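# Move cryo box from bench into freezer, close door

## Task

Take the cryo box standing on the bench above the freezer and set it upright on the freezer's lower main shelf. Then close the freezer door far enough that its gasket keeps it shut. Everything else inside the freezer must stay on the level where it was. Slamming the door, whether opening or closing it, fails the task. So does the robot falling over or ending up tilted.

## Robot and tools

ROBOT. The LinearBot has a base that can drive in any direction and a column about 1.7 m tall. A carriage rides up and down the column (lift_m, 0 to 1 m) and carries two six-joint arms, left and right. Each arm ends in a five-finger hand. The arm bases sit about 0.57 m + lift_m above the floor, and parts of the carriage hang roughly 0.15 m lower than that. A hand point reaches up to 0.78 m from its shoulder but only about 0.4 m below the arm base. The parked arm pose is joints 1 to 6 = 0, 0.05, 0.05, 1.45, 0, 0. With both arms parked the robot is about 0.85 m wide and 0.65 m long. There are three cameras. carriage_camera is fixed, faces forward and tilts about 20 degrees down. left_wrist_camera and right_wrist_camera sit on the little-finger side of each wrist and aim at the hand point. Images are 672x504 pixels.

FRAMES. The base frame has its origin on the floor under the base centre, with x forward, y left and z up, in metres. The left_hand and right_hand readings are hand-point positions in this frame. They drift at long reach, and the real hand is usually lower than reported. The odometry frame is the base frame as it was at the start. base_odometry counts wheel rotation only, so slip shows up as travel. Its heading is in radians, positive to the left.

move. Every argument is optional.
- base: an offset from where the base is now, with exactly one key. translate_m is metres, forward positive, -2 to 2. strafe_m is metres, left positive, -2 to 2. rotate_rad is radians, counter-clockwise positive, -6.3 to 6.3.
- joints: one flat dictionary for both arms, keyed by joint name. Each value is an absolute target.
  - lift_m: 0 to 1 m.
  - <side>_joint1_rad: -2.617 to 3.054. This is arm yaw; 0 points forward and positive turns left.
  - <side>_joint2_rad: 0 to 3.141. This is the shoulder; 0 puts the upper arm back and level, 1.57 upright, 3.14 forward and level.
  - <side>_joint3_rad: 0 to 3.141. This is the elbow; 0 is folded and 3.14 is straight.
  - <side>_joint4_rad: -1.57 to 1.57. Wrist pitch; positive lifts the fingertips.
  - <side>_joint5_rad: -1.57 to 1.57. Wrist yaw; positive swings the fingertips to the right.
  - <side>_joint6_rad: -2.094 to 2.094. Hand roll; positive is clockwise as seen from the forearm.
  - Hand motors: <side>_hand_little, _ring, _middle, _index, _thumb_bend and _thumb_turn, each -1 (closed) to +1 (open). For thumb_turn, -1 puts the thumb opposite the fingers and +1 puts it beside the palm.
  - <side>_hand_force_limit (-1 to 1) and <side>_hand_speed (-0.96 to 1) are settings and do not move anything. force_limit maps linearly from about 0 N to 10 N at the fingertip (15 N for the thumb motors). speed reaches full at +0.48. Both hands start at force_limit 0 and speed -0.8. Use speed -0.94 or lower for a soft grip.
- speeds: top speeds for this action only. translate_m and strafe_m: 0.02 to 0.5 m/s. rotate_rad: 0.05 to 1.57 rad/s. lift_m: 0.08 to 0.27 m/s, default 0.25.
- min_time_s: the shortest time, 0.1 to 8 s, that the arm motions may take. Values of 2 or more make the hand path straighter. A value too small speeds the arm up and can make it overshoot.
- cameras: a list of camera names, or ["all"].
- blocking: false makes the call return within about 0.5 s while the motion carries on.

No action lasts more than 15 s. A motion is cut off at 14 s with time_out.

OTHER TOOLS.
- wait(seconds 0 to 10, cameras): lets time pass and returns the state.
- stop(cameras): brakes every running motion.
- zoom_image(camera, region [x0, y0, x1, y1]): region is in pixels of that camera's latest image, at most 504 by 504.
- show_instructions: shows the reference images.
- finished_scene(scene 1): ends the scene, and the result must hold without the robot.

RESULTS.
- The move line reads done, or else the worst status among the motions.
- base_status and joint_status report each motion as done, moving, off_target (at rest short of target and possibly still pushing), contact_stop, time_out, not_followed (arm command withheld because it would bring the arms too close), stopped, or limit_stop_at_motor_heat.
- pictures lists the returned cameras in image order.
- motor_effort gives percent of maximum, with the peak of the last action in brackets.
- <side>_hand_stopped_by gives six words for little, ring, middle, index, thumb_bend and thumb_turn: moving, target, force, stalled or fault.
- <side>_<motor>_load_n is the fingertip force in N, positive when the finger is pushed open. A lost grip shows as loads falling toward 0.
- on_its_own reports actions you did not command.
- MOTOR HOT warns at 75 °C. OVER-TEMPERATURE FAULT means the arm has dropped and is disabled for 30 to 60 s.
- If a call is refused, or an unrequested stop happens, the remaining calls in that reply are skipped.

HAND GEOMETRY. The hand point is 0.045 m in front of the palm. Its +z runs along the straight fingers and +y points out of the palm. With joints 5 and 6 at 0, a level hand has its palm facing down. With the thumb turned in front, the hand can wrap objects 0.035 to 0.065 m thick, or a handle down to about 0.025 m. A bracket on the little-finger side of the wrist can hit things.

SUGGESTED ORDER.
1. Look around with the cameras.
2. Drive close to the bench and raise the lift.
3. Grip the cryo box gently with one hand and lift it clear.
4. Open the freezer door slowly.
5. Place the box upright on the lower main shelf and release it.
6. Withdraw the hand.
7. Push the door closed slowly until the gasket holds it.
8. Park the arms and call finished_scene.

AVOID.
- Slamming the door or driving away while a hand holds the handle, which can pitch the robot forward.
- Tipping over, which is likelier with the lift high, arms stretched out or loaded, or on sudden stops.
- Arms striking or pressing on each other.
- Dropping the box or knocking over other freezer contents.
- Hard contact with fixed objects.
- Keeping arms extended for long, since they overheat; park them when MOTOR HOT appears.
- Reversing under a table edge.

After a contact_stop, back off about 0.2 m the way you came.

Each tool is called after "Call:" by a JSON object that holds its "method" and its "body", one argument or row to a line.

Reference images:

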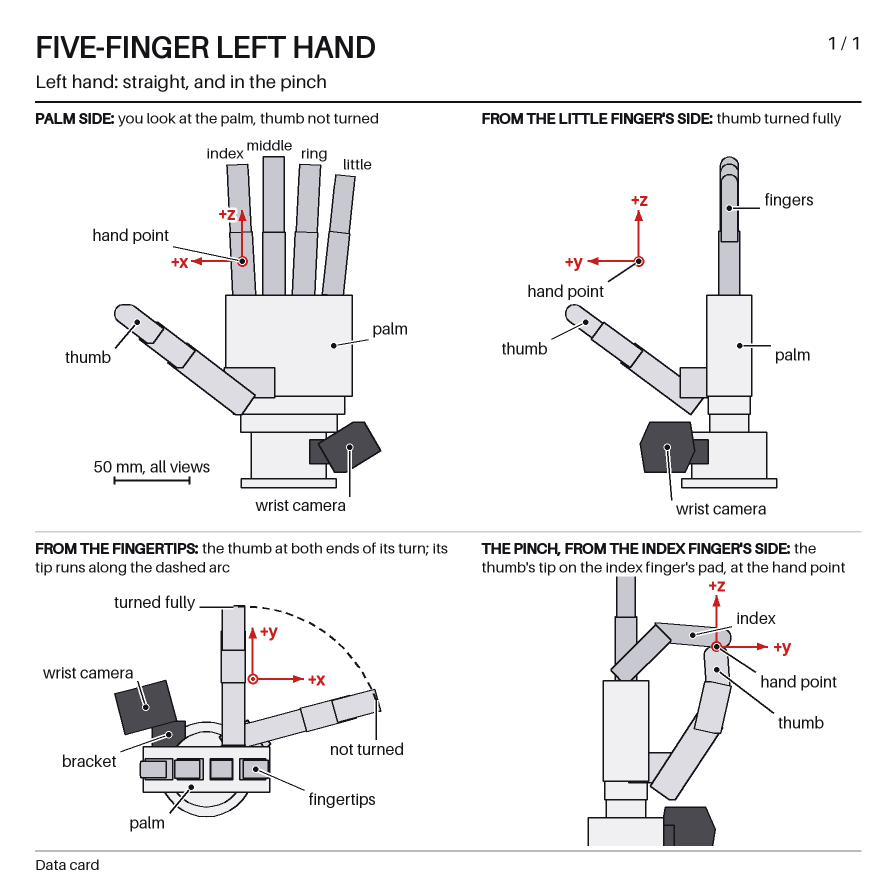

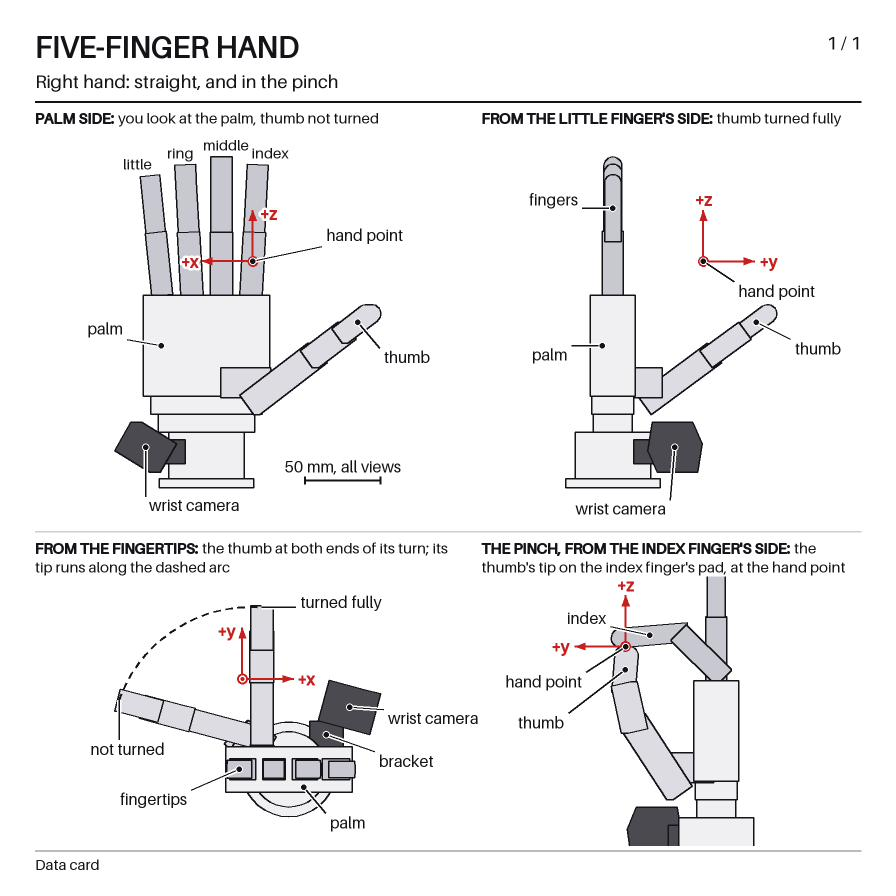

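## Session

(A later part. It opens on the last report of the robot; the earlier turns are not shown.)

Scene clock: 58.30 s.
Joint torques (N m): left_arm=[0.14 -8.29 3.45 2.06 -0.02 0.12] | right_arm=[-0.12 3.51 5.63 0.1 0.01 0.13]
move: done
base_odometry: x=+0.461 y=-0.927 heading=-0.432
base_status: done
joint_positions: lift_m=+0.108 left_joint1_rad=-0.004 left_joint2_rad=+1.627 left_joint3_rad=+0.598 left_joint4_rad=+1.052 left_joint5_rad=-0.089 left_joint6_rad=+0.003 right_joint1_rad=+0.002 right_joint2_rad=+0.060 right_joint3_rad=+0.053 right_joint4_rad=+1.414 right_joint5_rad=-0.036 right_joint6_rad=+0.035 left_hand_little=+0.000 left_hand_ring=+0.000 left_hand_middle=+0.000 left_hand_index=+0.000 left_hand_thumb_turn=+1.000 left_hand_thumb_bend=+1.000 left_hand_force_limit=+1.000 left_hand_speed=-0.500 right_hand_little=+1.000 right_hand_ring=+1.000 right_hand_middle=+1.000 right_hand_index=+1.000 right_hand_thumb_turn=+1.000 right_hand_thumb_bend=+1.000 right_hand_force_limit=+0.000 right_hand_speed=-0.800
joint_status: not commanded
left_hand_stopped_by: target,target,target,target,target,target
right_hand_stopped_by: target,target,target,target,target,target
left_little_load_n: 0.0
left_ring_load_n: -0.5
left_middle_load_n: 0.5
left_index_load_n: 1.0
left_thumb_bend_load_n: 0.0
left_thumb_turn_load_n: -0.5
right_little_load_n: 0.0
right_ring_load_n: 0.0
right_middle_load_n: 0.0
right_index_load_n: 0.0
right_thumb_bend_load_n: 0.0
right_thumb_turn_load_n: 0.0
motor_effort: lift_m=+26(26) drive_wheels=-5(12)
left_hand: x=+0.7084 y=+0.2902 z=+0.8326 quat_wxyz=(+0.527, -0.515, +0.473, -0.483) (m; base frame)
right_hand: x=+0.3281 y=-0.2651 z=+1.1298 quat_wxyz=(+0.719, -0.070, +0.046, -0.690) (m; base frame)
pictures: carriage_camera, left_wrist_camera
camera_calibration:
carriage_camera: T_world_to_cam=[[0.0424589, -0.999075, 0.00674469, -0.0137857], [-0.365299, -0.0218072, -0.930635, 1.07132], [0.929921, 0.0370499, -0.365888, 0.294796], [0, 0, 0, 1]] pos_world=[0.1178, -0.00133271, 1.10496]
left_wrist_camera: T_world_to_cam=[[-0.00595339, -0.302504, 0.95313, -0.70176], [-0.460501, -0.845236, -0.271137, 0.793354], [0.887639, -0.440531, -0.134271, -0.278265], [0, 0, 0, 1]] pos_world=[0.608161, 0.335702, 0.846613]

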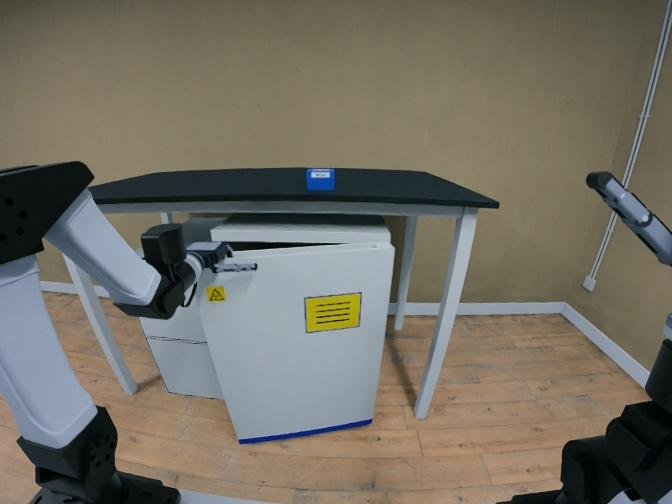

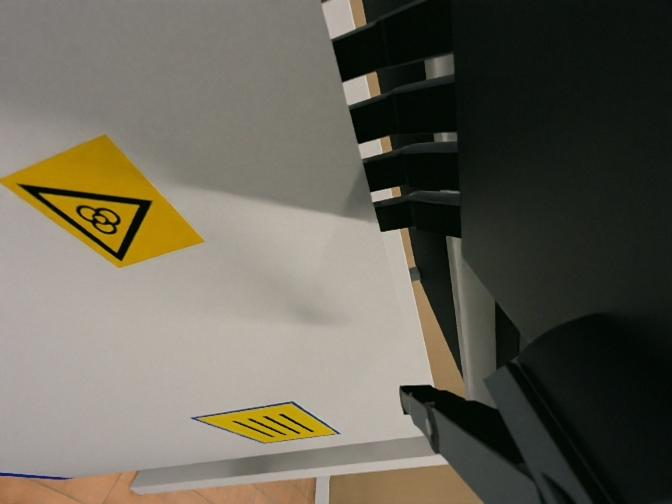

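Call:
{"method": "move", "body": {
  "base": {"strafe_m": -0.06},
  "joints": {"left_joint5_rad": -0.2},
  "speeds": {"strafe_m": 0.04},
  "min_time_s": 1.5
}}

Call:
{"method": "move", "body": {
  "base": {"translate_m": -0.04},
  "speeds": {"translate_m": 0.03},
  "cameras": ["left_wrist_camera", "carriage_camera"]
}}

Call:
{"method": "zoom_image", "body": {
  "camera": "carriage_camera",
  "region": [180, 210, 420, 340]
}}

Scene clock: 60.63 s.
Joint torques (N m): left_arm=[-0.5 -8.28 3.45 2.04 0.3 0.11] | right_arm=[-0.12 3.59 5.61 0.07 0.03 0.14]
move: done
base_odometry: x=+0.436 y=-0.981 heading=-0.432
base_status: done
joint_positions: lift_m=+0.108 left_joint1_rad=+0.002 left_joint2_rad=+1.627 left_joint3_rad=+0.598 left_joint4_rad=+1.052 left_joint5_rad=-0.220 left_joint6_rad=+0.003 right_joint1_rad=+0.002 right_joint2_rad=+0.060 right_joint3_rad=+0.053 right_joint4_rad=+1.414 right_joint5_rad=-0.036 right_joint6_rad=+0.035 left_hand_little=+0.000 left_hand_ring=+0.000 left_hand_middle=+0.000 left_hand_index=+0.000 left_hand_thumb_turn=+1.000 left_hand_thumb_bend=+1.000 left_hand_force_limit=+1.000 left_hand_speed=-0.500 right_hand_little=+1.000 right_hand_ring=+1.000 right_hand_middle=+1.000 right_hand_index=+1.000 right_hand_thumb_turn=+1.000 right_hand_thumb_bend=+1.000 right_hand_force_limit=+0.000 right_hand_speed=-0.800
joint_status: all done
left_hand_stopped_by: target,target,target,target,target,target
right_hand_stopped_by: target,target,target,target,target,target
left_little_load_n: 0.0
left_ring_load_n: 0.0
left_middle_load_n: 0.0
left_index_load_n: 0.5
left_thumb_bend_load_n: 0.0
left_thumb_turn_load_n: -0.5
right_little_load_n: 0.0
right_ring_load_n: 0.0
right_middle_load_n: 0.0
right_index_load_n: 0.0
right_thumb_bend_load_n: 0.0
right_thumb_turn_load_n: 0.0
motor_effort: lift_m=+26(26) drive_wheels=+2(12)
left_hand: x=+0.7085 y=+0.3188 z=+0.8326 quat_wxyz=(+0.558, -0.547, +0.436, -0.447) (m; base frame)
right_hand: x=+0.3281 y=-0.2651 z=+1.1298 quat_wxyz=(+0.719, -0.070, +0.046, -0.690) (m; base frame)
pictures: none

Scene clock: 62.47 s.
Joint torques (N m): left_arm=[-0.46 -8.28 3.45 2.05 0.09 0.11] | right_arm=[-0.12 3.51 5.63 0.06 0.01 0.15]
move: done
base_odometry: x=+0.399 y=-0.964 heading=-0.432
base_status: done
joint_positions: lift_m=+0.108 left_joint1_rad=+0.002 left_joint2_rad=+1.627 left_joint3_rad=+0.598 left_joint4_rad=+1.051 left_joint5_rad=-0.199 left_joint6_rad=+0.003 right_joint1_rad=+0.002 right_joint2_rad=+0.060 right_joint3_rad=+0.053 right_joint4_rad=+1.413 right_joint5_rad=-0.036 right_joint6_rad=+0.035 left_hand_little=+0.000 left_hand_ring=+0.000 left_hand_middle=+0.000 left_hand_index=+0.000 left_hand_thumb_turn=+1.000 left_hand_thumb_bend=+1.000 left_hand_force_limit=+1.000 left_hand_speed=-0.500 right_hand_little=+1.000 right_hand_ring=+1.000 right_hand_middle=+1.000 right_hand_index=+1.000 right_hand_thumb_turn=+1.000 right_hand_thumb_bend=+1.000 right_hand_force_limit=+0.000 right_hand_speed=-0.800
joint_status: not commanded
left_hand_stopped_by: target,target,target,target,target,target
right_hand_stopped_by: target,target,target,target,target,target
left_little_load_n: 0.0
left_ring_load_n: 0.0
left_middle_load_n: 0.5
left_index_load_n: 1.0
left_thumb_bend_load_n: 0.0
left_thumb_turn_load_n: -0.5
right_little_load_n: 0.0
right_ring_load_n: 0.0
right_middle_load_n: 0.0
right_index_load_n: 0.0
right_thumb_bend_load_n: 0.0
right_thumb_turn_load_n: 0.0
motor_effort: lift_m=+26(26) drive_wheels=-1(6)
left_hand: x=+0.7087 y=+0.3147 z=+0.8324 quat_wxyz=(+0.553, -0.542, +0.442, -0.453) (m; base frame)
right_hand: x=+0.3282 y=-0.2651 z=+1.1298 quat_wxyz=(+0.719, -0.070, +0.047, -0.690) (m; base frame)
pictures: carriage_camera, left_wrist_camera
camera_calibration:
carriage_camera: T_world_to_cam=[[0.0424589, -0.999075, 0.00674469, -0.0137857], [-0.365299, -0.0218072, -0.930635, 1.07132], [0.929921, 0.0370499, -0.365888, 0.294796], [0, 0, 0, 1]] pos_world=[0.1178, -0.00133271, 1.10496]
left_wrist_camera: T_world_to_cam=[[0.0296729, -0.298814, 0.95385, -0.721179], [-0.359769, -0.893508, -0.268718, 0.755966], [0.932569, -0.335192, -0.134017, -0.332949], [0, 0, 0, 1]] pos_world=[0.603871, 0.348361, 0.846417]

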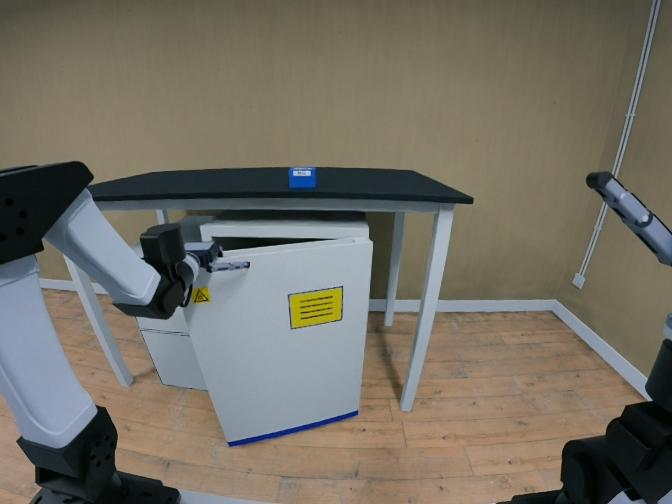

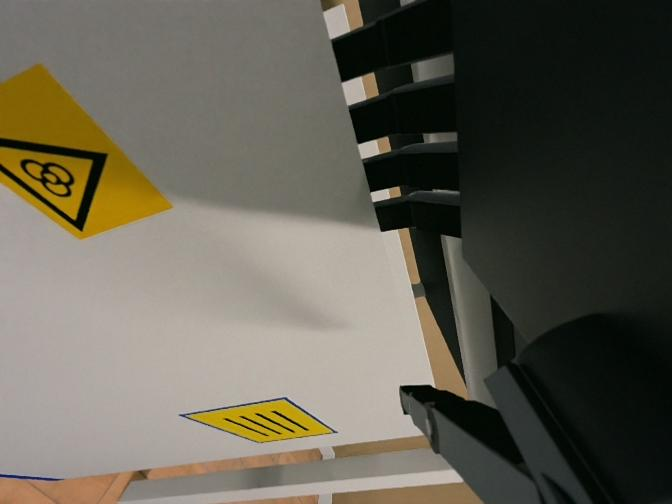

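Scaled by 2.100 from the camera's 672x504 image, which has a finer 960x720 frame.

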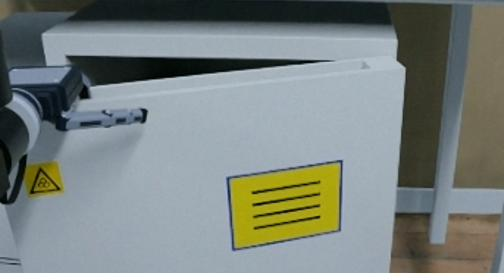

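Call:
{"method": "move", "body": {
  "base": {"strafe_m": -0.06},
  "joints": {"left_joint5_rad": -0.36},
  "speeds": {"strafe_m": 0.04},
  "min_time_s": 1.5
}}

Call:
{"method": "move", "body": {
  "base": {"translate_m": -0.05},
  "speeds": {"translate_m": 0.04}
}}

Call:
{"method": "move", "body": {
  "base": {"strafe_m": -0.07},
  "joints": {"left_joint5_rad": -0.52},
  "speeds": {"strafe_m": 0.04},
  "min_time_s": 1.5,
  "cameras": ["left_wrist_camera", "carriage_camera"]
}}

Scene clock: 64.80 s.
Joint torques (N m): left_arm=[-0.42 -8.23 3.43 2.01 0.27 0.11] | right_arm=[-0.16 3.6 5.65 0.07 0.02 0.15]
move: done
base_odometry: x=+0.374 y=-1.019 heading=-0.432
base_status: done
joint_positions: lift_m=+0.108 left_joint1_rad=+0.002 left_joint2_rad=+1.627 left_joint3_rad=+0.598 left_joint4_rad=+1.051 left_joint5_rad=-0.378 left_joint6_rad=+0.003 right_joint1_rad=+0.002 right_joint2_rad=+0.060 right_joint3_rad=+0.053 right_joint4_rad=+1.413 right_joint5_rad=-0.036 right_joint6_rad=+0.035 left_hand_little=+0.000 left_hand_ring=+0.000 left_hand_middle=+0.000 left_hand_index=+0.000 left_hand_thumb_turn=+1.000 left_hand_thumb_bend=+1.000 left_hand_force_limit=+1.000 left_hand_speed=-0.500 right_hand_little=+1.000 right_hand_ring=+1.000 right_hand_middle=+1.000 right_hand_index=+1.000 right_hand_thumb_turn=+1.000 right_hand_thumb_bend=+1.000 right_hand_force_limit=+0.000 right_hand_speed=-0.800
joint_status: all done
left_hand_stopped_by: target,target,target,target,target,target
right_hand_stopped_by: target,target,target,target,target,target
left_little_load_n: 0.0
left_ring_load_n: 0.0
left_middle_load_n: 0.5
left_index_load_n: 1.0
left_thumb_bend_load_n: 0.0
left_thumb_turn_load_n: -0.5
right_little_load_n: 0.0
right_ring_load_n: 0.0
right_middle_load_n: 0.0
right_index_load_n: 0.0
right_thumb_bend_load_n: 0.0
right_thumb_turn_load_n: 0.0
motor_effort: lift_m=+26(26) drive_wheels=-3(6)
left_hand: x=+0.7040 y=+0.3495 z=+0.8323 quat_wxyz=(+0.590, -0.580, +0.391, -0.402) (m; base frame)
right_hand: x=+0.3282 y=-0.2651 z=+1.1298 quat_wxyz=(+0.719, -0.070, +0.047, -0.690) (m; base frame)
pictures: none

Scene clock: 66.50 s.
Joint torques (N m): left_arm=[-0.44 -8.24 3.43 2.01 0.06 0.11] | right_arm=[-0.08 3.54 5.64 0.06 0.02 0.13]
move: done
base_odometry: x=+0.329 y=-0.998 heading=-0.432
base_status: done
joint_positions: lift_m=+0.108 left_joint1_rad=+0.002 left_joint2_rad=+1.627 left_joint3_rad=+0.598 left_joint4_rad=+1.050 left_joint5_rad=-0.358 left_joint6_rad=+0.003 right_joint1_rad=+0.002 right_joint2_rad=+0.060 right_joint3_rad=+0.053 right_joint4_rad=+1.414 right_joint5_rad=-0.036 right_joint6_rad=+0.035 left_hand_little=+0.000 left_hand_ring=+0.000 left_hand_middle=+0.000 left_hand_index=+0.000 left_hand_thumb_turn=+1.000 left_hand_thumb_bend=+1.000 left_hand_force_limit=+1.000 left_hand_speed=-0.500 right_hand_little=+1.000 right_hand_ring=+1.000 right_hand_middle=+1.000 right_hand_index=+1.000 right_hand_thumb_turn=+1.000 right_hand_thumb_bend=+1.000 right_hand_force_limit=+0.000 right_hand_speed=-0.800
joint_status: not commanded
left_hand_stopped_by: target,target,target,target,target,target
right_hand_stopped_by: target,target,target,target,target,target
left_little_load_n: 0.0
left_ring_load_n: 0.0
left_middle_load_n: 0.0
left_index_load_n: 1.0
left_thumb_bend_load_n: 0.0
left_thumb_turn_load_n: -0.5
right_little_load_n: 0.0
right_ring_load_n: 0.0
right_middle_load_n: 0.0
right_index_load_n: 0.0
right_thumb_bend_load_n: 0.0
right_thumb_turn_load_n: 0.0
motor_effort: lift_m=+26(26) drive_wheels=-1(6)
left_hand: x=+0.7048 y=+0.3457 z=+0.8321 quat_wxyz=(+0.586, -0.577, +0.397, -0.408) (m; base frame)
right_hand: x=+0.3281 y=-0.2651 z=+1.1298 quat_wxyz=(+0.719, -0.070, +0.046, -0.690) (m; base frame)
pictures: none

Scene clock: 68.70 s.
Joint torques (N m): left_arm=[-0.47 -8.17 3.36 1.94 0.27 0.1] | right_arm=[-0.12 3.58 5.68 0.05 0 0.15]
move: done
base_odometry: x=+0.299 y=-1.062 heading=-0.432
base_status: done
joint_positions: lift_m=+0.108 left_joint1_rad=+0.002 left_joint2_rad=+1.627 left_joint3_rad=+0.598 left_joint4_rad=+1.050 left_joint5_rad=-0.536 left_joint6_rad=+0.003 right_joint1_rad=+0.002 right_joint2_rad=+0.060 right_joint3_rad=+0.053 right_joint4_rad=+1.414 right_joint5_rad=-0.036 right_joint6_rad=+0.035 left_hand_little=+0.000 left_hand_ring=+0.000 left_hand_middle=+0.000 left_hand_index=+0.000 left_hand_thumb_turn=+1.000 left_hand_thumb_bend=+1.000 left_hand_force_limit=+1.000 left_hand_speed=-0.500 right_hand_little=+1.000 right_hand_ring=+1.000 right_hand_middle=+1.000 right_hand_index=+1.000 right_hand_thumb_turn=+1.000 right_hand_thumb_bend=+1.000 right_hand_force_limit=+0.000 right_hand_speed=-0.800
joint_status: all done
left_hand_stopped_by: target,target,target,target,target,target
right_hand_stopped_by: target,target,target,target,target,target
left_little_load_n: 0.0
left_ring_load_n: 0.0
left_middle_load_n: 0.5
left_index_load_n: 0.5
left_thumb_bend_load_n: 0.0
left_thumb_turn_load_n: 0.0
right_little_load_n: 0.0
right_ring_load_n: 0.0
right_middle_load_n: 0.0
right_index_load_n: 0.0
right_thumb_bend_load_n: 0.0
right_thumb_turn_load_n: 0.0
motor_effort: lift_m=+26(26) drive_wheels=-2(6)
left_hand: x=+0.6947 y=+0.3792 z=+0.8317 quat_wxyz=(+0.619, -0.611, +0.343, -0.354) (m; base frame)
right_hand: x=+0.3281 y=-0.2651 z=+1.1298 quat_wxyz=(+0.719, -0.070, +0.046, -0.690) (m; base frame)
pictures: carriage_camera, left_wrist_camera
camera_calibration:
carriage_camera: T_world_to_cam=[[0.0424589, -0.999075, 0.00674469, -0.0137857], [-0.365299, -0.0218072, -0.930635, 1.07132], [0.929921, 0.0370499, -0.365888, 0.294796], [0, 0, 0, 1]] pos_world=[0.1178, -0.00133271, 1.10496]
left_wrist_camera: T_world_to_cam=[[0.127088, -0.265138, 0.955798, -0.782842], [-0.0440202, -0.96417, -0.261607, 0.609891], [0.990914, -0.00882717, -0.134206, -0.462442], [0, 0, 0, 1]] pos_world=[0.584578, 0.376395, 0.845729]

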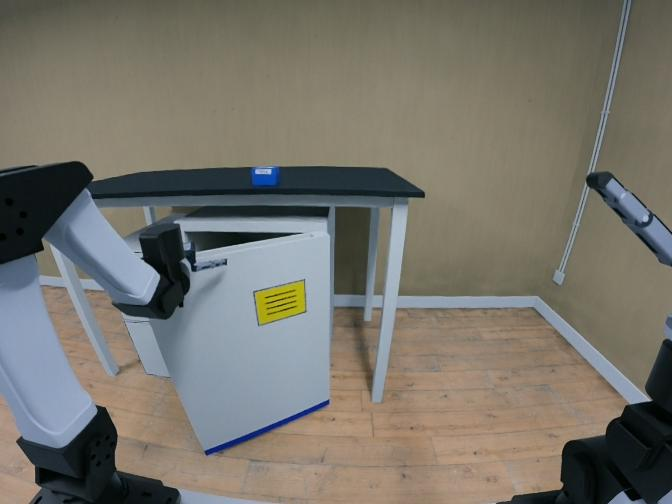

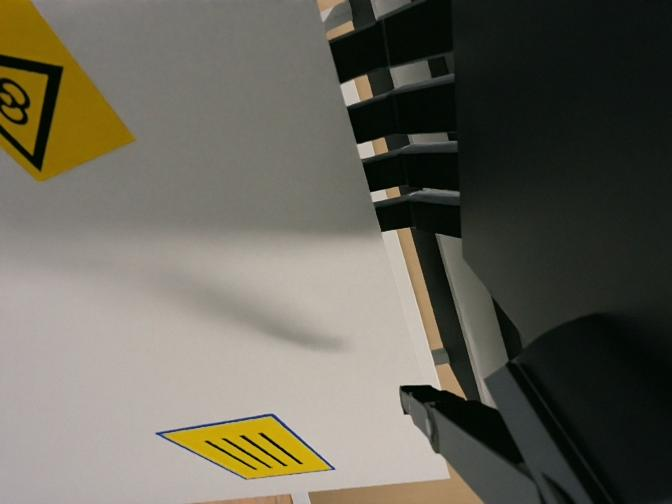

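Call:
{"method": "move", "body": {
  "joints": {"lift_m": 0.18}
}}

Call:
{"method": "move", "body": {
  "base": {"translate_m": -0.12},
  "speeds": {"translate_m": 0.1},
  "cameras": ["carriage_camera"]
}}

Scene clock: 70.30 s.
Joint torques (N m): left_arm=[-0.5 -8.08 4.08 2.14 0.16 0.11] | right_arm=[-0.08 3.62 5.59 0.08 0.01 0.14]
move: done
base_odometry: x=+0.299 y=-1.062 heading=-0.432
base_status: not commanded
joint_positions: lift_m=+0.180 left_joint1_rad=+0.002 left_joint2_rad=+1.626 left_joint3_rad=+0.589 left_joint4_rad=+1.034 left_joint5_rad=-0.528 left_joint6_rad=+0.003 right_joint1_rad=+0.002 right_joint2_rad=+0.060 right_joint3_rad=+0.053 right_joint4_rad=+1.414 right_joint5_rad=-0.036 right_joint6_rad=+0.035 left_hand_little=+0.000 left_hand_ring=+0.000 left_hand_middle=+0.000 left_hand_index=+0.000 left_hand_thumb_turn=+1.000 left_hand_thumb_bend=+1.000 left_hand_force_limit=+1.000 left_hand_speed=-0.500 right_hand_little=+1.000 right_hand_ring=+1.000 right_hand_middle=+1.000 right_hand_index=+1.000 right_hand_thumb_turn=+1.000 right_hand_thumb_bend=+1.000 right_hand_force_limit=+0.000 right_hand_speed=-0.800
joint_status: all done
left_hand_stopped_by: target,target,target,target,target,target
right_hand_stopped_by: target,target,target,target,target,target
left_little_load_n: 0.0
left_ring_load_n: 0.0
left_middle_load_n: 0.0
left_index_load_n: -0.5
left_thumb_bend_load_n: -0.5
left_thumb_turn_load_n: -0.5
right_little_load_n: -0.5
right_ring_load_n: 0.0
right_middle_load_n: 0.0
right_index_load_n: 0.0
right_thumb_bend_load_n: 0.0
right_thumb_turn_load_n: 0.0
motor_effort: lift_m=+26(33) drive_wheels=-2(3)
left_hand: x=+0.6920 y=+0.3777 z=+0.8959 quat_wxyz=(+0.613, -0.614, +0.353, -0.349) (m; base frame)
right_hand: x=+0.3281 y=-0.2651 z=+1.2018 quat_wxyz=(+0.719, -0.070, +0.046, -0.690) (m; base frame)
pictures: none

Scene clock: 72.27 s.
Joint torques (N m): left_arm=[-0.49 -8.08 4.05 2.16 0.15 0.11] | right_arm=[-0.12 3.75 5.65 0.05 0.01 0.14]
move: done
base_odometry: x=+0.190 y=-1.012 heading=-0.432
base_status: done
joint_positions: lift_m=+0.180 left_joint1_rad=+0.002 left_joint2_rad=+1.626 left_joint3_rad=+0.589 left_joint4_rad=+1.033 left_joint5_rad=-0.527 left_joint6_rad=+0.003 right_joint1_rad=+0.002 right_joint2_rad=+0.060 right_joint3_rad=+0.053 right_joint4_rad=+1.414 right_joint5_rad=-0.036 right_joint6_rad=+0.035 left_hand_little=+0.000 left_hand_ring=+0.000 left_hand_middle=+0.000 left_hand_index=+0.000 left_hand_thumb_turn=+1.000 left_hand_thumb_bend=+1.000 left_hand_force_limit=+1.000 left_hand_speed=-0.500 right_hand_little=+1.000 right_hand_ring=+1.000 right_hand_middle=+1.000 right_hand_index=+1.000 right_hand_thumb_turn=+1.000 right_hand_thumb_bend=+1.000 right_hand_force_limit=+0.000 right_hand_speed=-0.800
joint_status: not commanded
left_hand_stopped_by: target,target,target,target,target,target
right_hand_stopped_by: target,target,target,target,target,target
left_little_load_n: 0.0
left_ring_load_n: 0.0
left_middle_load_n: 0.0
left_index_load_n: 0.0
left_thumb_bend_load_n: 0.0
left_thumb_turn_load_n: -0.5
right_little_load_n: 0.0
right_ring_load_n: 0.0
right_middle_load_n: 0.0
right_index_load_n: 0.0
right_thumb_bend_load_n: 0.0
right_thumb_turn_load_n: 0.0
motor_effort: lift_m=+26(26) drive_wheels=-1(9)
left_hand: x=+0.6921 y=+0.3775 z=+0.8957 quat_wxyz=(+0.613, -0.614, +0.354, -0.350) (m; base frame)
right_hand: x=+0.3279 y=-0.2651 z=+1.2019 quat_wxyz=(+0.719, -0.070, +0.046, -0.690) (m; base frame)
pictures: carriage_camera
camera_calibration:
carriage_camera: T_world_to_cam=[[0.0424589, -0.999075, 0.00674469, -0.0142714], [-0.365299, -0.0218072, -0.930635, 1.13832], [0.929921, 0.0370499, -0.365888, 0.32114], [0, 0, 0, 1]] pos_world=[0.1178, -0.00133271, 1.17696]

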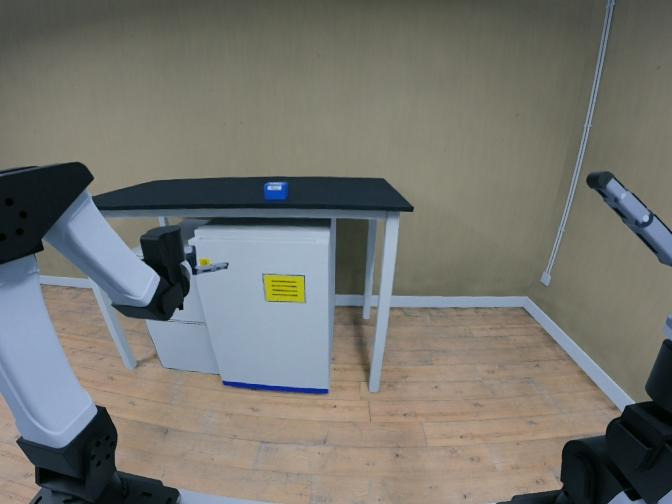

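Call:
{"method": "zoom_image", "body": {
  "camera": "carriage_camera",
  "region": [170, 200, 370, 400]
}}

Scaled by 2.520 from the camera's 672x504 image, which has a finer 960x720 frame.

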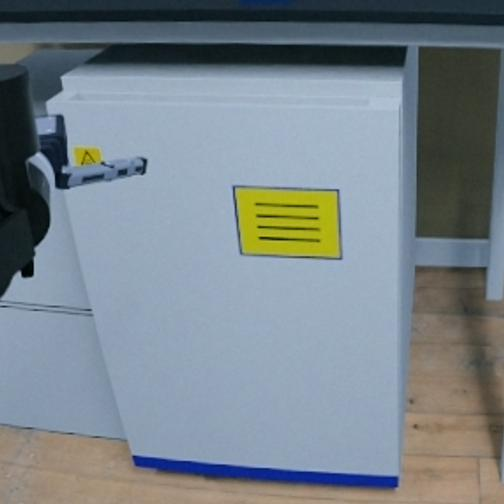

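Call:
{"method": "move", "body": {
  "base": {"strafe_m": 0.86},
  "joints": {"left_joint1_rad": 0, "left_joint2_rad": 0.05, "left_joint3_rad": 0.05, "left_joint4_rad": 1.45, "left_joint5_rad": 0, "left_joint6_rad": 0, "left_hand_index": 1, "left_hand_middle": 1, "left_hand_ring": 1, "left_hand_little": 1, "lift_m": 0.24, "right_joint1_rad": -0.2, "right_joint2_rad": 1.575, "right_joint3_rad": 0.701, "right_joint4_rad": 0.43, "right_joint5_rad": -0.2, "right_joint6_rad": 0, "right_hand_index": 0.28, "right_hand_middle": 0.28, "right_hand_ring": 0.28, "right_hand_little": 0.28, "right_hand_speed": -0.5, "right_hand_force_limit": 1},
  "min_time_s": 3,
  "speeds": {"strafe_m": 0.2},
  "cameras": ["carriage_camera", "right_wrist_camera"]
}}

Scene clock: 80.57 s.
Joint torques (N m): left_arm=[-0.25 3.06 3.37 0.11 0.15 0.12] | right_arm=[-0.76 -5.34 9.24 1.97 -0.18 0]
move: done
base_odometry: x=+0.550 y=-0.230 heading=-0.432
base_status: done
joint_positions: lift_m=+0.240 left_joint1_rad=+0.001 left_joint2_rad=+0.057 left_joint3_rad=+0.060 left_joint4_rad=+1.442 left_joint5_rad=-0.007 left_joint6_rad=+0.003 right_joint1_rad=-0.194 right_joint2_rad=+1.569 right_joint3_rad=+0.672 right_joint4_rad=+0.434 right_joint5_rad=-0.189 right_joint6_rad=+0.014 left_hand_little=+1.000 left_hand_ring=+1.000 left_hand_middle=+1.000 left_hand_index=+1.000 left_hand_thumb_turn=+1.000 left_hand_thumb_bend=+1.000 left_hand_force_limit=+1.000 left_hand_speed=-0.500 right_hand_little=+0.280 right_hand_ring=+0.280 right_hand_middle=+0.280 right_hand_index=+0.280 right_hand_thumb_turn=+1.000 right_hand_thumb_bend=+1.000 right_hand_force_limit=+1.000 right_hand_speed=-0.500
joint_status: all done
left_hand_stopped_by: target,target,target,target,target,target
right_hand_stopped_by: target,target,target,target,target,target
left_little_load_n: 0.0
left_ring_load_n: 0.0
left_middle_load_n: 0.0
left_index_load_n: 0.0
left_thumb_bend_load_n: 0.0
left_thumb_turn_load_n: 0.0
right_little_load_n: 0.0
right_ring_load_n: 0.0
right_middle_load_n: 0.0
right_index_load_n: 0.0
right_thumb_bend_load_n: 0.0
right_thumb_turn_load_n: 0.0
motor_effort: lift_m=+25(36) drive_wheels=-4(9)
left_hand: x=+0.3194 y=+0.2759 z=+1.2684 quat_wxyz=(+0.707, -0.047, +0.043, -0.704) (m; base frame)
right_hand: x=+0.6536 y=-0.3206 z=+0.8749 quat_wxyz=(+0.397, -0.572, +0.627, -0.350) (m; base frame)
pictures: carriage_camera, right_wrist_camera
camera_calibration:
carriage_camera: T_world_to_cam=[[0.0424589, -0.999075, 0.00674469, -0.014676], [-0.365299, -0.0218072, -0.930635, 1.19416], [0.929921, 0.0370499, -0.365888, 0.343093], [0, 0, 0, 1]] pos_world=[0.1178, -0.00133271, 1.23696]
right_wrist_camera: T_world_to_cam=[[-0.424477, -0.201705, -0.882686, 0.98659], [-0.564416, 0.82123, 0.0837622, 0.554614], [0.707993, 0.533758, -0.462438, 0.224852], [0, 0, 0, 1]] pos_world=[0.572624, -0.376482, 0.928373]

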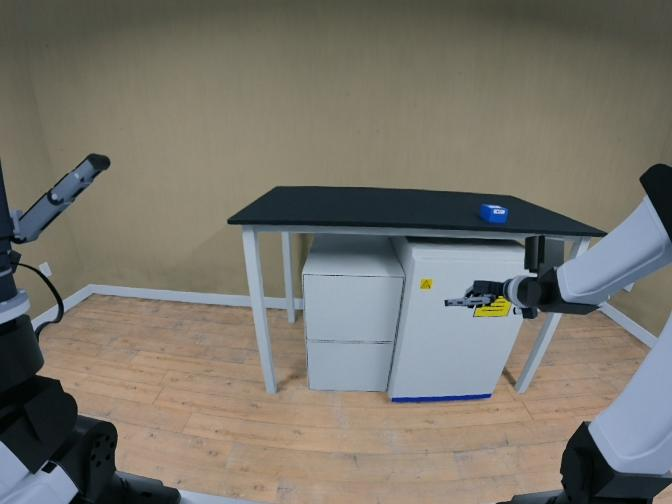

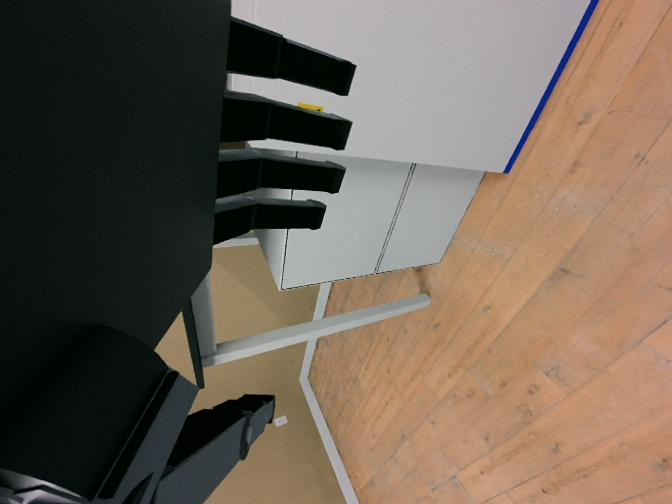

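Call:
{"method": "zoom_image", "body": {
  "camera": "carriage_camera",
  "region": [370, 220, 610, 420]
}}

Scaled by 2.100 from the camera's 672x504 image, which has a finer 960x720 frame.

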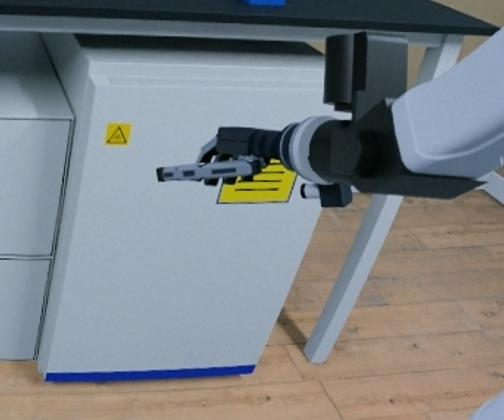

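Call:
{"method": "move", "body": {
  "base": {"translate_m": 0.29},
  "speeds": {"translate_m": 0.15},
  "cameras": ["carriage_camera", "right_wrist_camera"]
}}

Call:
{"method": "zoom_image", "body": {
  "camera": "carriage_camera",
  "region": [400, 230, 600, 380]
}}

Call:
{"method": "zoom_image", "body": {
  "camera": "right_wrist_camera",
  "region": [210, 0, 510, 260]
}}

Scene clock: 83.83 s.
Joint torques (N m): left_arm=[-0.27 3.08 3.37 0.02 0.16 0.11] | right_arm=[-0.73 -5.6 9.14 1.98 -0.17 0.01]
move: done
base_odometry: x=+0.813 y=-0.351 heading=-0.431
base_status: done
joint_positions: lift_m=+0.240 left_joint1_rad=+0.001 left_joint2_rad=+0.057 left_joint3_rad=+0.060 left_joint4_rad=+1.447 left_joint5_rad=-0.006 left_joint6_rad=+0.003 right_joint1_rad=-0.194 right_joint2_rad=+1.570 right_joint3_rad=+0.672 right_joint4_rad=+0.432 right_joint5_rad=-0.189 right_joint6_rad=+0.014 left_hand_little=+1.000 left_hand_ring=+1.000 left_hand_middle=+1.000 left_hand_index=+1.000 left_hand_thumb_turn=+1.000 left_hand_thumb_bend=+1.000 left_hand_force_limit=+1.000 left_hand_speed=-0.500 right_hand_little=+0.280 right_hand_ring=+0.280 right_hand_middle=+0.280 right_hand_index=+0.280 right_hand_thumb_turn=+1.000 right_hand_thumb_bend=+1.000 right_hand_force_limit=+1.000 right_hand_speed=-0.500
joint_status: not commanded
left_hand_stopped_by: target,target,target,target,target,target
right_hand_stopped_by: target,target,target,target,target,target
left_little_load_n: 0.0
left_ring_load_n: 0.0
left_middle_load_n: 0.0
left_index_load_n: -0.5
left_thumb_bend_load_n: 0.0
left_thumb_turn_load_n: 0.0
right_little_load_n: 0.0
right_ring_load_n: 0.0
right_middle_load_n: 0.0
right_index_load_n: 0.0
right_thumb_bend_load_n: 0.0
right_thumb_turn_load_n: 0.0
motor_effort: lift_m=+25(25) drive_wheels=-5(9)
left_hand: x=+0.3180 y=+0.2758 z=+1.2689 quat_wxyz=(+0.707, -0.045, +0.041, -0.704) (m; base frame)
right_hand: x=+0.6532 y=-0.3205 z=+0.8740 quat_wxyz=(+0.396, -0.572, +0.627, -0.349) (m; base frame)
pictures: carriage_camera, right_wrist_camera
camera_calibration:
carriage_camera: T_world_to_cam=[[0.0424589, -0.999075, 0.00674469, -0.014676], [-0.365299, -0.0218072, -0.930635, 1.19416], [0.929921, 0.0370499, -0.365888, 0.343093], [0, 0, 0, 1]] pos_world=[0.1178, -0.00133271, 1.23696]
right_wrist_camera: T_world_to_cam=[[-0.427093, -0.201538, -0.881461, 0.986395], [-0.564338, 0.821083, 0.0857038, 0.55265], [0.706481, 0.534045, -0.464414, 0.227521], [0, 0, 0, 1]] pos_world=[0.572424, -0.376482, 0.927768]

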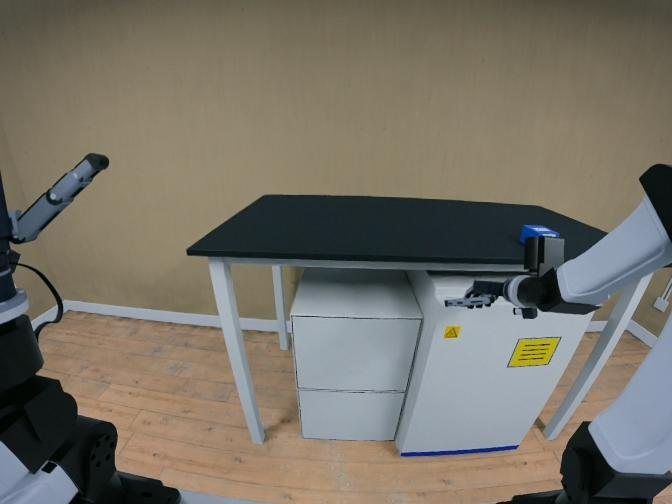

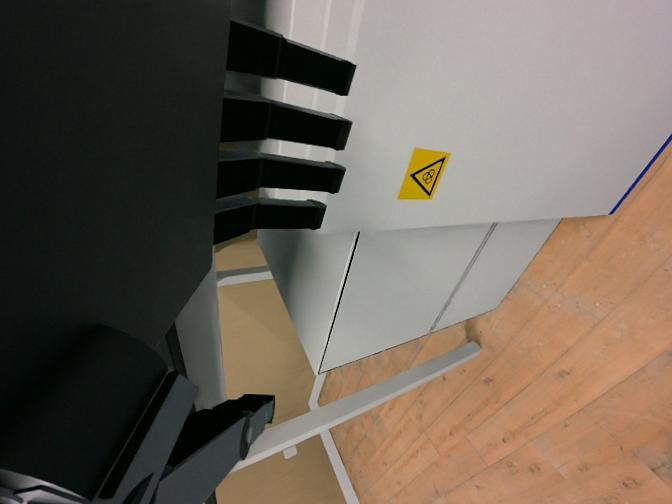

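Scaled by 2.520 from the camera's 672x504 image, which has a finer 960x720 frame.

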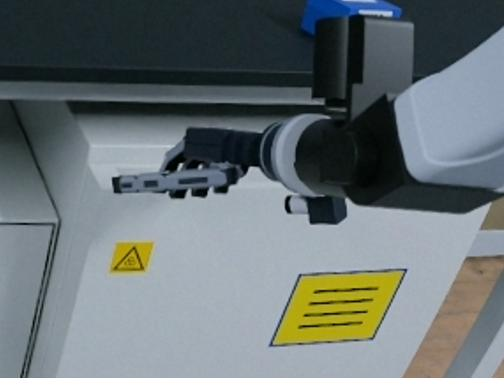

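Scaled by 1.680 from the camera's 672x504 image, which has a finer 960x720 frame.

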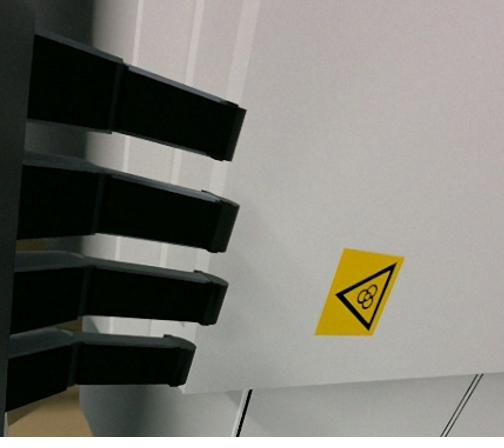

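Call:
{"method": "move", "body": {
  "base": {"strafe_m": -0.03},
  "speeds": {"strafe_m": 0.1}
}}

Call:
{"method": "move", "body": {
  "base": {"translate_m": 0.067},
  "speeds": {"translate_m": 0.05},
  "cameras": ["carriage_camera", "right_wrist_camera"]
}}

Call:
{"method": "zoom_image", "body": {
  "camera": "right_wrist_camera",
  "region": [210, 0, 510, 260]
}}

Scene clock: 85.27 s.
Joint torques (N m): left_arm=[-0.28 3.08 3.34 0.03 0.13 0.11] | right_arm=[-0.46 -5.45 9.2 1.99 -0.14 0]
move: done
base_odometry: x=+0.801 y=-0.379 heading=-0.431
base_status: done
joint_positions: lift_m=+0.240 left_joint1_rad=+0.001 left_joint2_rad=+0.057 left_joint3_rad=+0.060 left_joint4_rad=+1.447 left_joint5_rad=-0.004 left_joint6_rad=+0.003 right_joint1_rad=-0.197 right_joint2_rad=+1.570 right_joint3_rad=+0.672 right_joint4_rad=+0.432 right_joint5_rad=-0.192 right_joint6_rad=+0.014 left_hand_little=+1.000 left_hand_ring=+1.000 left_hand_middle=+1.000 left_hand_index=+1.000 left_hand_thumb_turn=+1.000 left_hand_thumb_bend=+1.000 left_hand_force_limit=+1.000 left_hand_speed=-0.500 right_hand_little=+0.280 right_hand_ring=+0.280 right_hand_middle=+0.280 right_hand_index=+0.280 right_hand_thumb_turn=+1.000 right_hand_thumb_bend=+1.000 right_hand_force_limit=+1.000 right_hand_speed=-0.500
joint_status: not commanded
left_hand_stopped_by: target,target,target,target,target,target
right_hand_stopped_by: target,target,target,target,target,target
left_little_load_n: 0.0
left_ring_load_n: 0.0
left_middle_load_n: 0.0
left_index_load_n: 0.0
left_thumb_bend_load_n: 0.0
left_thumb_turn_load_n: 0.0
right_little_load_n: 0.0
right_ring_load_n: 0.0
right_middle_load_n: 0.0
right_index_load_n: 0.0
right_thumb_bend_load_n: 0.0
right_thumb_turn_load_n: 0.0
motor_effort: lift_m=+25(25) drive_wheels=-2(11)
left_hand: x=+0.3180 y=+0.2754 z=+1.2688 quat_wxyz=(+0.707, -0.044, +0.042, -0.705) (m; base frame)
right_hand: x=+0.6530 y=-0.3214 z=+0.8741 quat_wxyz=(+0.396, -0.572, +0.628, -0.349) (m; base frame)
pictures: none

Scene clock: 87.10 s.
Joint torques (N m): left_arm=[-0.28 3.07 3.34 0.02 0.13 0.11] | right_arm=[-0.4 -5.39 9.16 2 -0.15 0.01]
move: done
base_odometry: x=+0.862 y=-0.407 heading=-0.431
base_status: done
joint_positions: lift_m=+0.240 left_joint1_rad=+0.001 left_joint2_rad=+0.057 left_joint3_rad=+0.060 left_joint4_rad=+1.448 left_joint5_rad=-0.003 left_joint6_rad=+0.003 right_joint1_rad=-0.197 right_joint2_rad=+1.570 right_joint3_rad=+0.672 right_joint4_rad=+0.431 right_joint5_rad=-0.192 right_joint6_rad=+0.014 left_hand_little=+1.000 left_hand_ring=+1.000 left_hand_middle=+1.000 left_hand_index=+1.000 left_hand_thumb_turn=+1.000 left_hand_thumb_bend=+1.000 left_hand_force_limit=+1.000 left_hand_speed=-0.500 right_hand_little=+0.280 right_hand_ring=+0.280 right_hand_middle=+0.280 right_hand_index=+0.280 right_hand_thumb_turn=+1.000 right_hand_thumb_bend=+1.000 right_hand_force_limit=+1.000 right_hand_speed=-0.500
joint_status: not commanded
left_hand_stopped_by: target,target,target,target,target,target
right_hand_stopped_by: target,target,target,target,target,target
left_little_load_n: 0.0
left_ring_load_n: 0.0
left_middle_load_n: 0.0
left_index_load_n: 0.0
left_thumb_bend_load_n: 0.0
left_thumb_turn_load_n: 0.0
right_little_load_n: 0.0
right_ring_load_n: 0.0
right_middle_load_n: 0.0
right_index_load_n: 0.0
right_thumb_bend_load_n: 0.0
right_thumb_turn_load_n: -0.5
motor_effort: lift_m=+25(25) drive_wheels=-4(8)
left_hand: x=+0.3178 y=+0.2753 z=+1.2689 quat_wxyz=(+0.707, -0.044, +0.041, -0.705) (m; base frame)
right_hand: x=+0.6529 y=-0.3214 z=+0.8740 quat_wxyz=(+0.396, -0.572, +0.628, -0.349) (m; base frame)
pictures: carriage_camera, right_wrist_camera
camera_calibration:
carriage_camera: T_world_to_cam=[[0.0424589, -0.999075, 0.00674469, -0.014676], [-0.365299, -0.0218072, -0.930635, 1.19416], [0.929921, 0.0370499, -0.365888, 0.343093], [0, 0, 0, 1]] pos_world=[0.1178, -0.00133271, 1.23696]
right_wrist_camera: T_world_to_cam=[[-0.427722, -0.19992, -0.881525, 0.987033], [-0.56372, 0.821345, 0.0872487, 0.551544], [0.706593, 0.534251, -0.464007, 0.227803], [0, 0, 0, 1]] pos_world=[0.572128, -0.377384, 0.927674]

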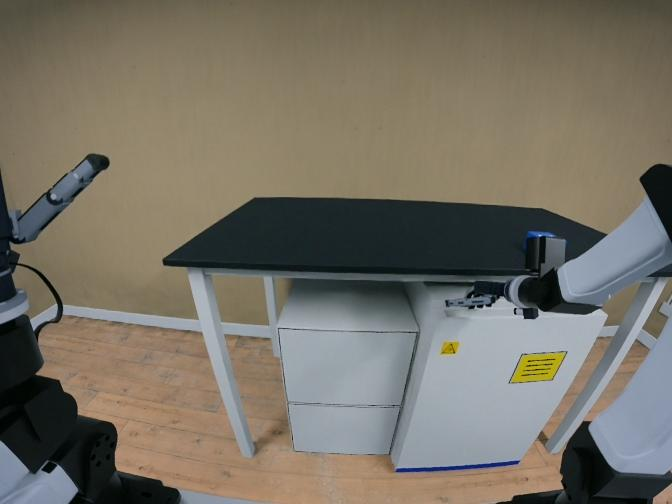

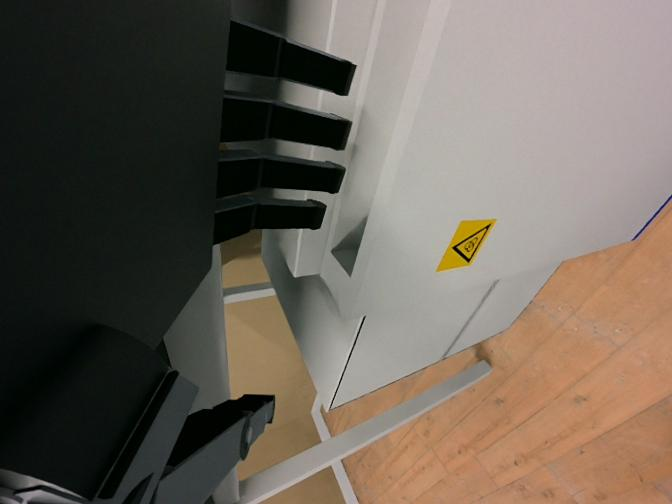

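Scaled by 1.680 from the camera's 672x504 image, which has a finer 960x720 frame.

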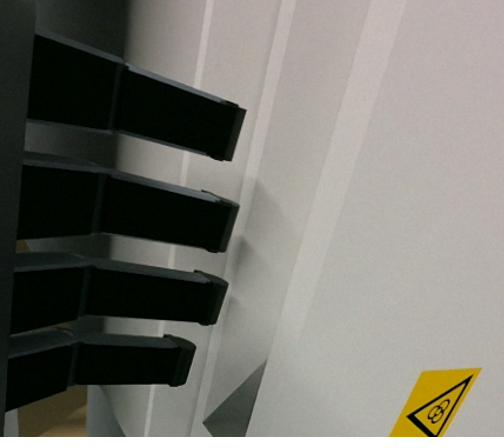

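Call:
{"method": "move", "body": {
  "base": {"translate_m": -0.006},
  "speeds": {"translate_m": 0.03}
}}

Call:
{"method": "move", "body": {
  "joints": {"lift_m": 0.215},
  "speeds": {"lift_m": 0.08},
  "cameras": ["right_wrist_camera"]
}}

Call:
{"method": "zoom_image", "body": {
  "camera": "right_wrist_camera",
  "region": [210, 0, 510, 300]
}}

Scene clock: 88.17 s.
Joint torques (N m): left_arm=[-0.27 3.08 3.29 0.04 0.12 0.12] | right_arm=[-0.35 -5.61 9.14 1.99 -0.15 0]
move: done
base_odometry: x=+0.856 y=-0.404 heading=-0.431
base_status: done
joint_positions: lift_m=+0.240 left_joint1_rad=+0.001 left_joint2_rad=+0.057 left_joint3_rad=+0.060 left_joint4_rad=+1.448 left_joint5_rad=-0.003 left_joint6_rad=+0.003 right_joint1_rad=-0.197 right_joint2_rad=+1.571 right_joint3_rad=+0.672 right_joint4_rad=+0.431 right_joint5_rad=-0.192 right_joint6_rad=+0.014 left_hand_little=+1.000 left_hand_ring=+1.000 left_hand_middle=+1.000 left_hand_index=+1.000 left_hand_thumb_turn=+1.000 left_hand_thumb_bend=+1.000 left_hand_force_limit=+1.000 left_hand_speed=-0.500 right_hand_little=+0.280 right_hand_ring=+0.280 right_hand_middle=+0.280 right_hand_index=+0.280 right_hand_thumb_turn=+1.000 right_hand_thumb_bend=+1.000 right_hand_force_limit=+1.000 right_hand_speed=-0.500
joint_status: not commanded
left_hand_stopped_by: target,target,target,target,target,target
right_hand_stopped_by: target,target,target,target,target,target
left_little_load_n: 0.0
left_ring_load_n: 0.0
left_middle_load_n: 0.0
left_index_load_n: 0.0
left_thumb_bend_load_n: 0.0
left_thumb_turn_load_n: 0.0
right_little_load_n: 0.0
right_ring_load_n: 0.0
right_middle_load_n: 0.0
right_index_load_n: 0.0
right_thumb_bend_load_n: 0.0
right_thumb_turn_load_n: 0.0
motor_effort: lift_m=+25(25) drive_wheels=+2(12)
left_hand: x=+0.3177 y=+0.2753 z=+1.2689 quat_wxyz=(+0.707, -0.044, +0.041, -0.705) (m; base frame)
right_hand: x=+0.6529 y=-0.3214 z=+0.8738 quat_wxyz=(+0.396, -0.572, +0.628, -0.349) (m; base frame)
pictures: none

Scene clock: 88.83 s.
Joint torques (N m): left_arm=[-0.27 3.29 3.63 0.03 0.12 0.11] | right_arm=[-0.44 -5.71 8.58 2 -0.14 0.02]
move: done
base_odometry: x=+0.856 y=-0.404 heading=-0.431
base_status: not commanded
joint_positions: lift_m=+0.215 left_joint1_rad=+0.001 left_joint2_rad=+0.055 left_joint3_rad=+0.057 left_joint4_rad=+1.448 left_joint5_rad=-0.003 left_joint6_rad=+0.003 right_joint1_rad=-0.197 right_joint2_rad=+1.572 right_joint3_rad=+0.678 right_joint4_rad=+0.431 right_joint5_rad=-0.192 right_joint6_rad=+0.013 left_hand_little=+1.000 left_hand_ring=+1.000 left_hand_middle=+1.000 left_hand_index=+1.000 left_hand_thumb_turn=+1.000 left_hand_thumb_bend=+1.000 left_hand_force_limit=+1.000 left_hand_speed=-0.500 right_hand_little=+0.280 right_hand_ring=+0.280 right_hand_middle=+0.280 right_hand_index=+0.280 right_hand_thumb_turn=+1.000 right_hand_thumb_bend=+1.000 right_hand_force_limit=+1.000 right_hand_speed=-0.500
joint_status: all done
left_hand_stopped_by: target,target,target,target,target,target
right_hand_stopped_by: target,target,target,target,target,target
left_little_load_n: 0.0
left_ring_load_n: 0.0
left_middle_load_n: 0.0
left_index_load_n: 0.0
left_thumb_bend_load_n: 0.0
left_thumb_turn_load_n: 0.0
right_little_load_n: -0.5
right_ring_load_n: 1.0
right_middle_load_n: -0.5
right_index_load_n: 0.0
right_thumb_bend_load_n: 0.0
right_thumb_turn_load_n: 0.0
motor_effort: lift_m=+26(29) drive_wheels=-2(2)
left_hand: x=+0.3181 y=+0.2753 z=+1.2429 quat_wxyz=(+0.707, -0.044, +0.042, -0.705) (m; base frame)
right_hand: x=+0.6545 y=-0.3218 z=+0.8503 quat_wxyz=(+0.397, -0.572, +0.627, -0.350) (m; base frame)
pictures: right_wrist_camera
camera_calibration:
right_wrist_camera: T_world_to_cam=[[-0.424655, -0.201269, -0.882699, 0.965339], [-0.564286, 0.821274, 0.0842076, 0.557765], [0.707989, 0.533854, -0.462332, 0.213351], [0, 0, 0, 1]] pos_world=[0.573625, -0.377682, 0.903775]

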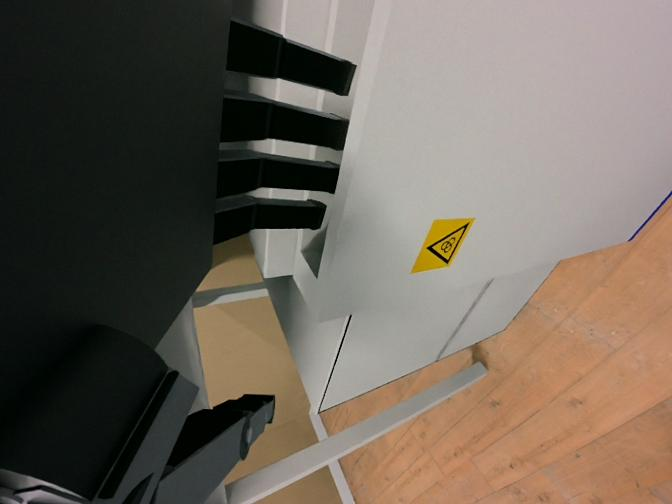

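Scaled by 1.680 from the camera's 672x504 image, which has a finer 960x720 frame.

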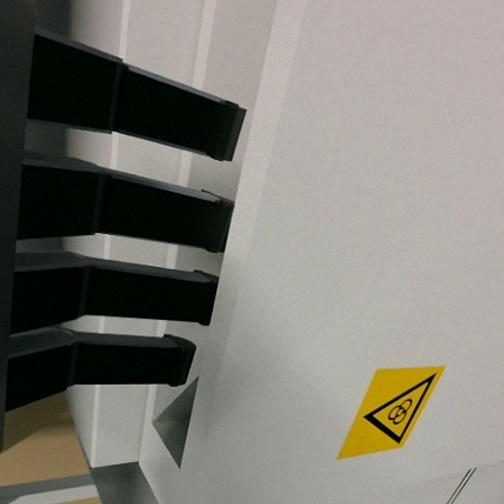

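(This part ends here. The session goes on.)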